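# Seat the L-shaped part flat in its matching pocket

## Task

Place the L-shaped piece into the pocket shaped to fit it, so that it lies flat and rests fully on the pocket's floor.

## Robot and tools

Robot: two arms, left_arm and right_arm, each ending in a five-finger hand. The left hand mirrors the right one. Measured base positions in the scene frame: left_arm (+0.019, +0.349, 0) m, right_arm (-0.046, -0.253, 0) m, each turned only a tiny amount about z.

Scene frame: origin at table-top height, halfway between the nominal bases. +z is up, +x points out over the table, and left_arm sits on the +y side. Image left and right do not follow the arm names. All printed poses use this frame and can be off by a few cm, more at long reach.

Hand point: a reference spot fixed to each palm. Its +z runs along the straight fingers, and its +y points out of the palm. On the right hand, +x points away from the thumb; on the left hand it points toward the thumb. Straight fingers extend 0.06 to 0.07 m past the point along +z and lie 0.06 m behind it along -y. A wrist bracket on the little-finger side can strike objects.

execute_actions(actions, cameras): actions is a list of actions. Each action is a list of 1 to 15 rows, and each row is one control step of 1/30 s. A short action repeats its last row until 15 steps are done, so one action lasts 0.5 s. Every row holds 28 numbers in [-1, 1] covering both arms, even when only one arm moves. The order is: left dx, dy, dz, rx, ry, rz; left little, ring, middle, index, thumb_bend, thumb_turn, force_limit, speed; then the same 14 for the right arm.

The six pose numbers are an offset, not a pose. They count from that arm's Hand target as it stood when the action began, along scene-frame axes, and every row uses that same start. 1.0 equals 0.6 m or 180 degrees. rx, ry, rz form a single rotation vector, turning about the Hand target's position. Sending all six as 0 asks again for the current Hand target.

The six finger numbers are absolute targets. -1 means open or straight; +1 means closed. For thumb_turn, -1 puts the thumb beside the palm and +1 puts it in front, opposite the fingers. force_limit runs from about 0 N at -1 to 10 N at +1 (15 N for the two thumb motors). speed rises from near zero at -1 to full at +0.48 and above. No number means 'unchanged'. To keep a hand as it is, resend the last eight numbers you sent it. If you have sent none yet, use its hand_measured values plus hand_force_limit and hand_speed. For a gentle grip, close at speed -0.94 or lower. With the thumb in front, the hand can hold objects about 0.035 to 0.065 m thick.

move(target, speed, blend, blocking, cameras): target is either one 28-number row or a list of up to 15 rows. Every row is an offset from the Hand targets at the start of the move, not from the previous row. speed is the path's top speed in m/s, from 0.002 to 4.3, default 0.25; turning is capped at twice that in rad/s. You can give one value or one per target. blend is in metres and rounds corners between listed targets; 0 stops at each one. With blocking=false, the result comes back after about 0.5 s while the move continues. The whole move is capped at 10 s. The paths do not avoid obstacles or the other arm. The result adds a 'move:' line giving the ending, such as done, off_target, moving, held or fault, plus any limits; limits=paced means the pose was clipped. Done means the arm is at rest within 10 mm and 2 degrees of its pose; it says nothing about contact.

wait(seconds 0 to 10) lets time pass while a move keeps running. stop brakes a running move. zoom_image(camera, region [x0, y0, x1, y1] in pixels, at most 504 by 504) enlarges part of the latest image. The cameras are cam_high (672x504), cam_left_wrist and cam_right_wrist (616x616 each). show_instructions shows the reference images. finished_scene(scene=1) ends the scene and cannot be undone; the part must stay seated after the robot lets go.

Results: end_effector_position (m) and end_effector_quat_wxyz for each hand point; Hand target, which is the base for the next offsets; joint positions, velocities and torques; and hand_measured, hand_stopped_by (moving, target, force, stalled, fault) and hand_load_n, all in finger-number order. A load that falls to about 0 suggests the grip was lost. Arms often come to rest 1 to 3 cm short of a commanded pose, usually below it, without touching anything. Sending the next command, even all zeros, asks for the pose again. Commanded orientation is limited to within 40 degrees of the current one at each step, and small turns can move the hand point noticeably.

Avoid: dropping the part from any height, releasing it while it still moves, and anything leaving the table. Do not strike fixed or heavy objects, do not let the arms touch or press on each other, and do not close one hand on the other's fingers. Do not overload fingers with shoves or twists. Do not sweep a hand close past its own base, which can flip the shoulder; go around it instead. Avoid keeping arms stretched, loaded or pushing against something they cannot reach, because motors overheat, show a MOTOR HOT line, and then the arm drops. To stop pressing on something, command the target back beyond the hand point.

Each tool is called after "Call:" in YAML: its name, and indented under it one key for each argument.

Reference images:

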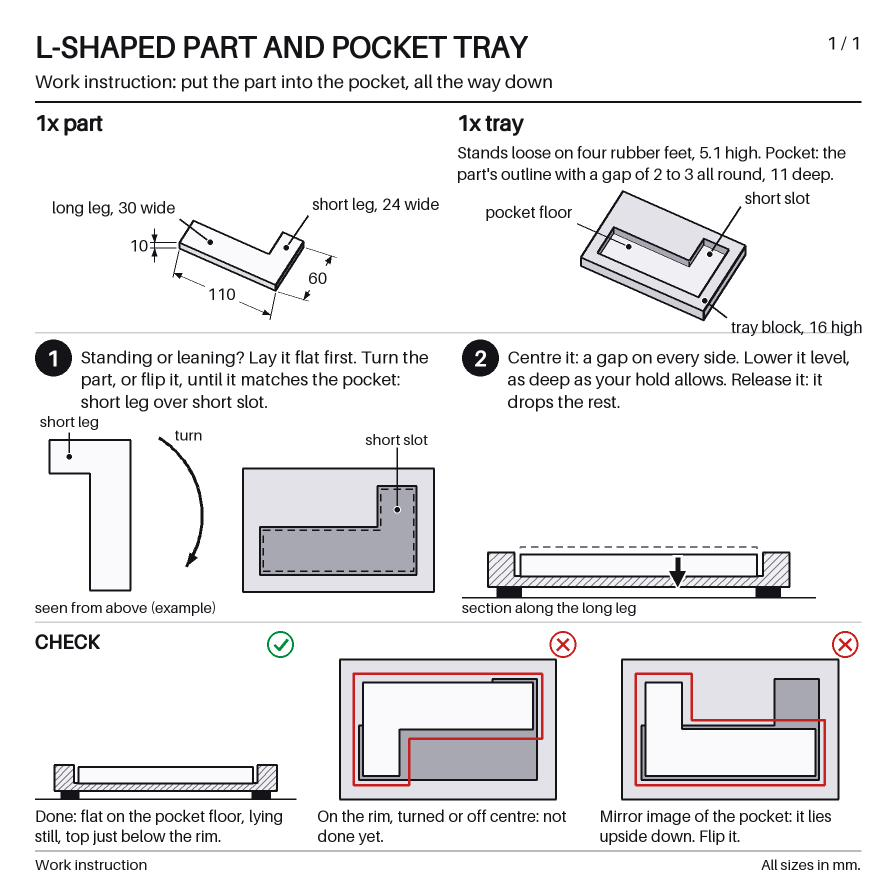

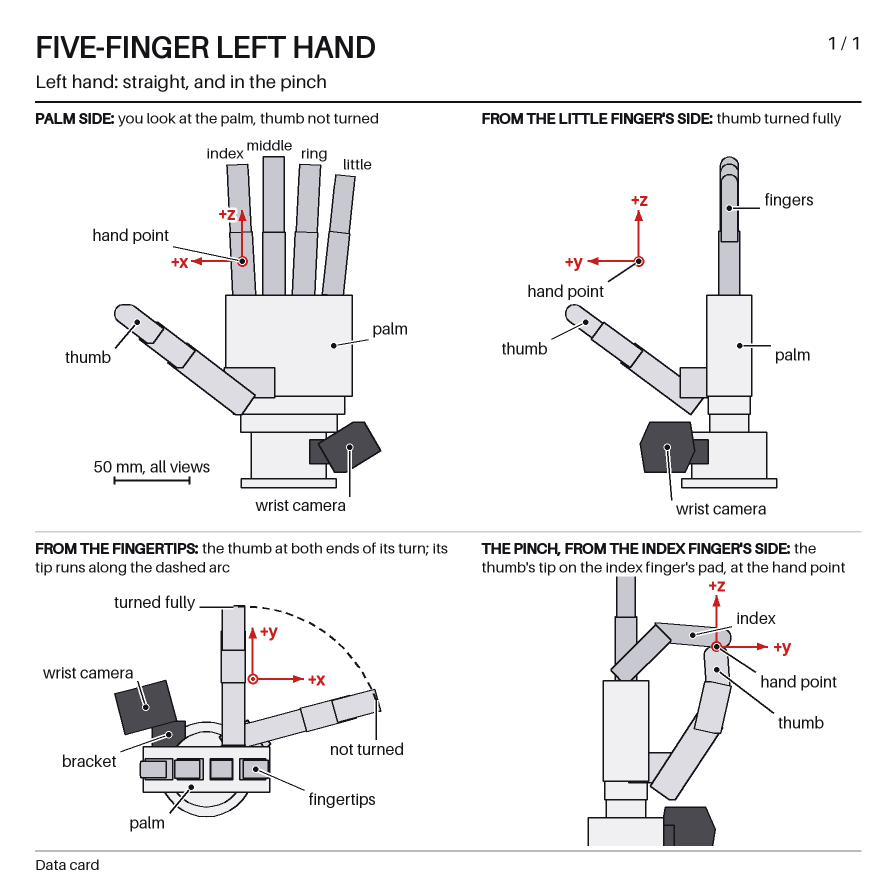

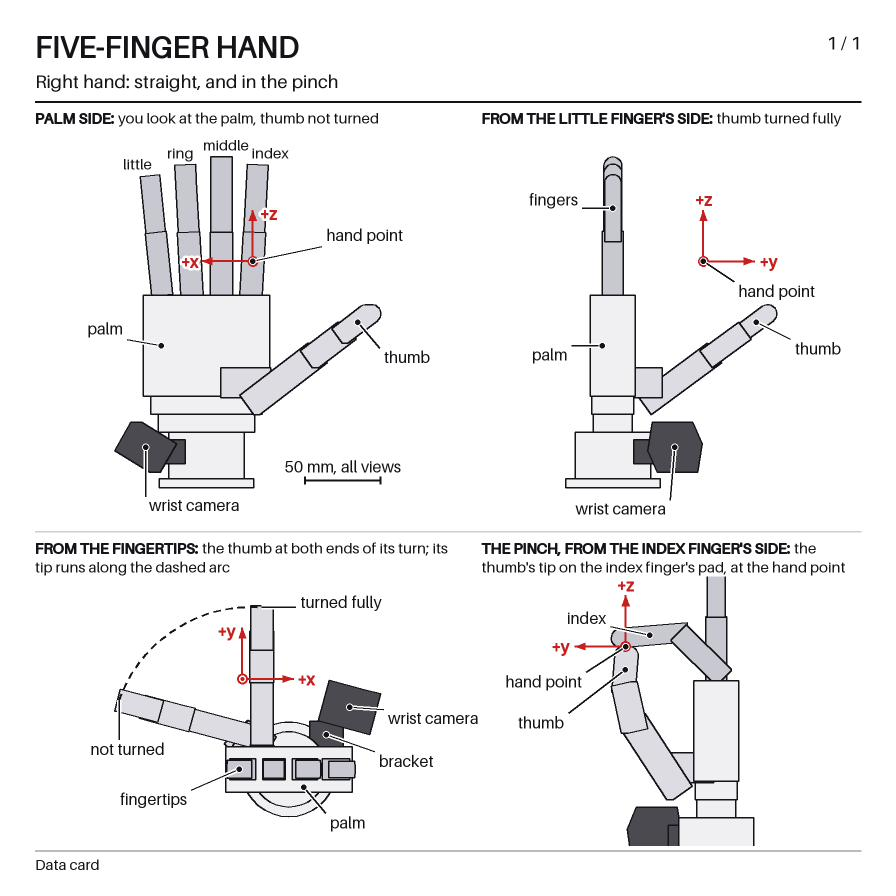

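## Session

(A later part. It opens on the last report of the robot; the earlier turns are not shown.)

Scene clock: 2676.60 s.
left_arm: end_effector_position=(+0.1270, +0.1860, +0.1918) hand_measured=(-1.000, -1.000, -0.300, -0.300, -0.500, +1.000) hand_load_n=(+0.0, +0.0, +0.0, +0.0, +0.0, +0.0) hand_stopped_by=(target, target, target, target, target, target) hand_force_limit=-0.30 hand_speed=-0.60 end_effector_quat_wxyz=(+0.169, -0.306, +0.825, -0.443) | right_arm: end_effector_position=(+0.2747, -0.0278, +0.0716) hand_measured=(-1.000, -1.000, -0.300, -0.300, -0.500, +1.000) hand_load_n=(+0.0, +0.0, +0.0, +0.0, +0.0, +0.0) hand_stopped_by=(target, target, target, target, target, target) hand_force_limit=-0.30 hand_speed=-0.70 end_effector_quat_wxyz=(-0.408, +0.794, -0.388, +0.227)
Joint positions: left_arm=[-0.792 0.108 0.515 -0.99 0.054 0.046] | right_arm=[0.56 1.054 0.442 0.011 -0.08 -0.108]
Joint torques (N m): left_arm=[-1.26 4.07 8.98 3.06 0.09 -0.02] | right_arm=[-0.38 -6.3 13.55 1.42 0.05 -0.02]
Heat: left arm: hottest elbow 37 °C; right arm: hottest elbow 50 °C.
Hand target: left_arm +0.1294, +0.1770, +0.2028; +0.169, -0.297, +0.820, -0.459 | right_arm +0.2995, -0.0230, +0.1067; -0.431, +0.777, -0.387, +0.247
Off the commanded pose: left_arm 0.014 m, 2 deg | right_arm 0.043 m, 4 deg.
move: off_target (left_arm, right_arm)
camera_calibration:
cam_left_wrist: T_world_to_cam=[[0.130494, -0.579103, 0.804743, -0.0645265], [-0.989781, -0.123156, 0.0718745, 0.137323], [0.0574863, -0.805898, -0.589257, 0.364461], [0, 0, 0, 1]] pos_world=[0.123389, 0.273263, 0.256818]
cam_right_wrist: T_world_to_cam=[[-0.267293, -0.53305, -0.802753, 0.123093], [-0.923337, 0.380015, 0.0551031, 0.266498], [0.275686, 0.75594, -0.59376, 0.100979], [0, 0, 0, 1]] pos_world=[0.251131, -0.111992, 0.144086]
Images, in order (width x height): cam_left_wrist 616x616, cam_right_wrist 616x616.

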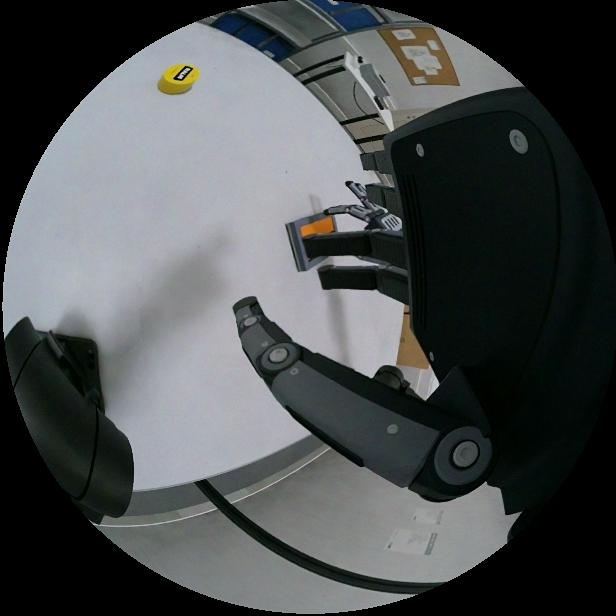

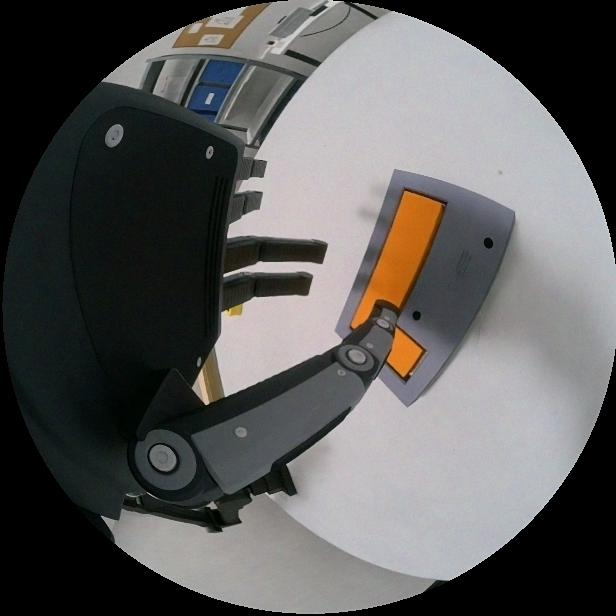

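Call:
move:
  target: [0,0,0,0,0,0,-1,-1,-0.3,-0.3,-0.5,1,-0.3,-0.6,-0.06,-0.05,0.12,0,0,0,-1,-1,-0.3,-0.3,-0.5,1,-0.3,-0.7]
  speed: 0.12
  cameras: ["all"]

Call:
zoom_image:
  camera: "cam_right_wrist"
  region: [320, 180, 520, 380]

Call:
zoom_image:
  camera: "cam_high"
  region: [390, 170, 470, 240]

Scene clock: 2685.63 s.
left_arm: end_effector_position=(+0.1270, +0.1860, +0.1918) hand_measured=(-1.000, -1.000, -0.300, -0.300, -0.500, +1.000) hand_load_n=(+0.0, +0.0, +0.0, +0.0, +0.0, +0.0) hand_stopped_by=(target, target, target, target, target, target) hand_force_limit=-0.30 hand_speed=-0.60 end_effector_quat_wxyz=(+0.169, -0.306, +0.825, -0.443) | right_arm: end_effector_position=(+0.2445, -0.0534, +0.1391) hand_measured=(-1.000, -1.000, -0.300, -0.300, -0.500, +1.000) hand_load_n=(+0.0, +0.0, +0.0, +0.0, +0.0, +0.0) hand_stopped_by=(target, target, target, target, target, target) hand_force_limit=-0.30 hand_speed=-0.70 end_effector_quat_wxyz=(-0.409, +0.791, -0.397, +0.222)
Joint positions: left_arm=[-0.792 0.108 0.515 -0.99 0.054 0.046] | right_arm=[0.522 0.781 0.506 -0.333 -0.111 -0.108]
Joint torques (N m): left_arm=[-1.38 4.13 9.03 3.1 0.11 -0.04] | right_arm=[-0.73 -3.66 15.35 1.5 -0.09 -0.25]
Heat: left arm: hottest elbow 37 °C; right arm: hottest elbow 51 °C.
Hand target: left_arm +0.1294, +0.1770, +0.2028; +0.169, -0.297, +0.820, -0.459 | right_arm +0.2635, -0.0530, +0.1787; -0.431, +0.777, -0.387, +0.247
Off the commanded pose: left_arm 0.014 m, 2 deg | right_arm 0.044 m, 4 deg.
move: off_target (left_arm, right_arm)
camera_calibration:
cam_left_wrist: T_world_to_cam=[[0.130494, -0.579103, 0.804743, -0.0645265], [-0.989781, -0.123156, 0.0718745, 0.137323], [0.0574863, -0.805898, -0.589257, 0.364461], [0, 0, 0, 1]] pos_world=[0.123389, 0.273263, 0.256818]
cam_right_wrist: T_world_to_cam=[[-0.285094, -0.519446, -0.805542, 0.161062], [-0.917428, 0.391263, 0.0723898, 0.241316], [0.277576, 0.759664, -0.5881, 0.167796], [0, 0, 0, 1]] pos_world=[0.220732, -0.138223, 0.210954]

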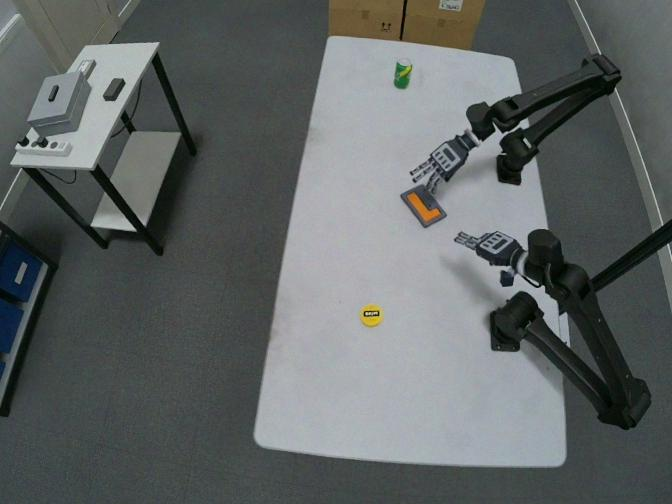

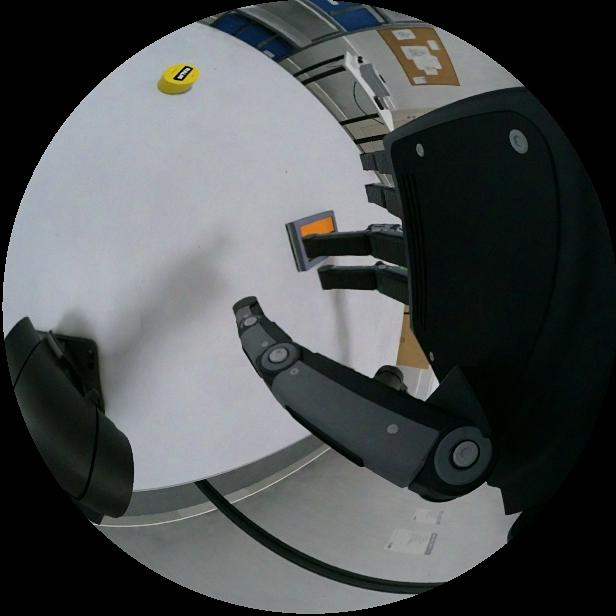

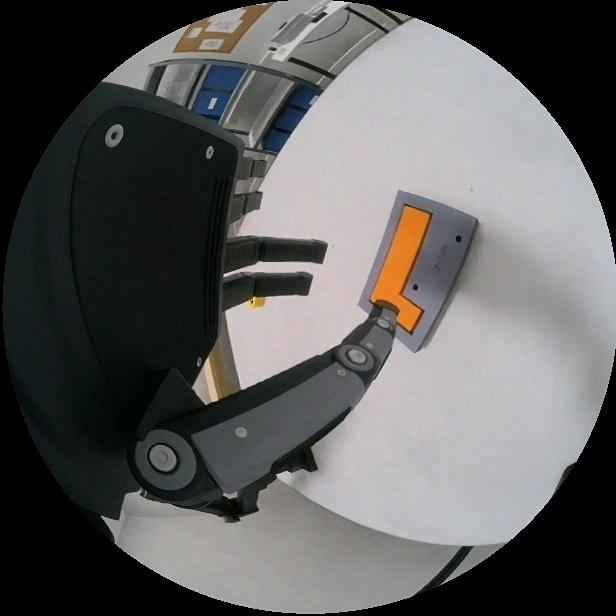

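Scaled by 2.520 from the camera's 616x616 image, which has a finer 880x880 frame.

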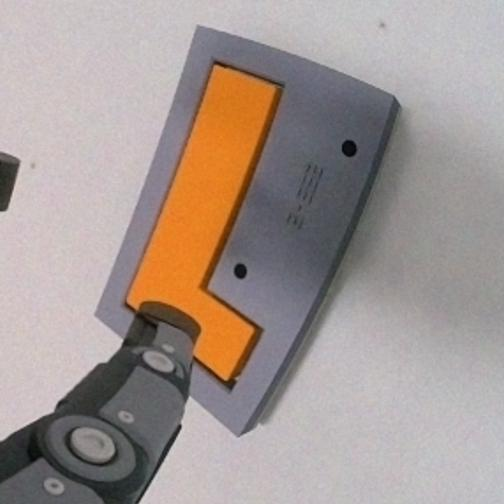

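Scaled by 6.300 from the camera's 672x504 image, which has a finer 960x720 frame.

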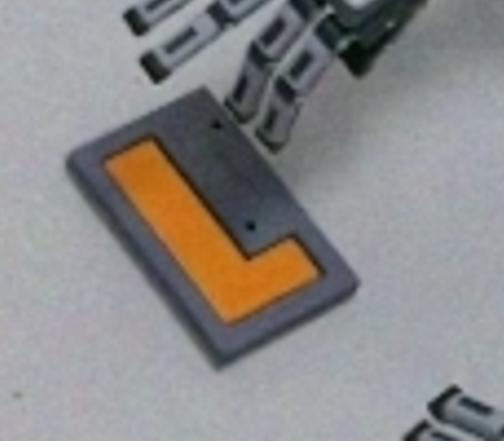

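Call:
finished_scene:

The scene is finished: the task was done.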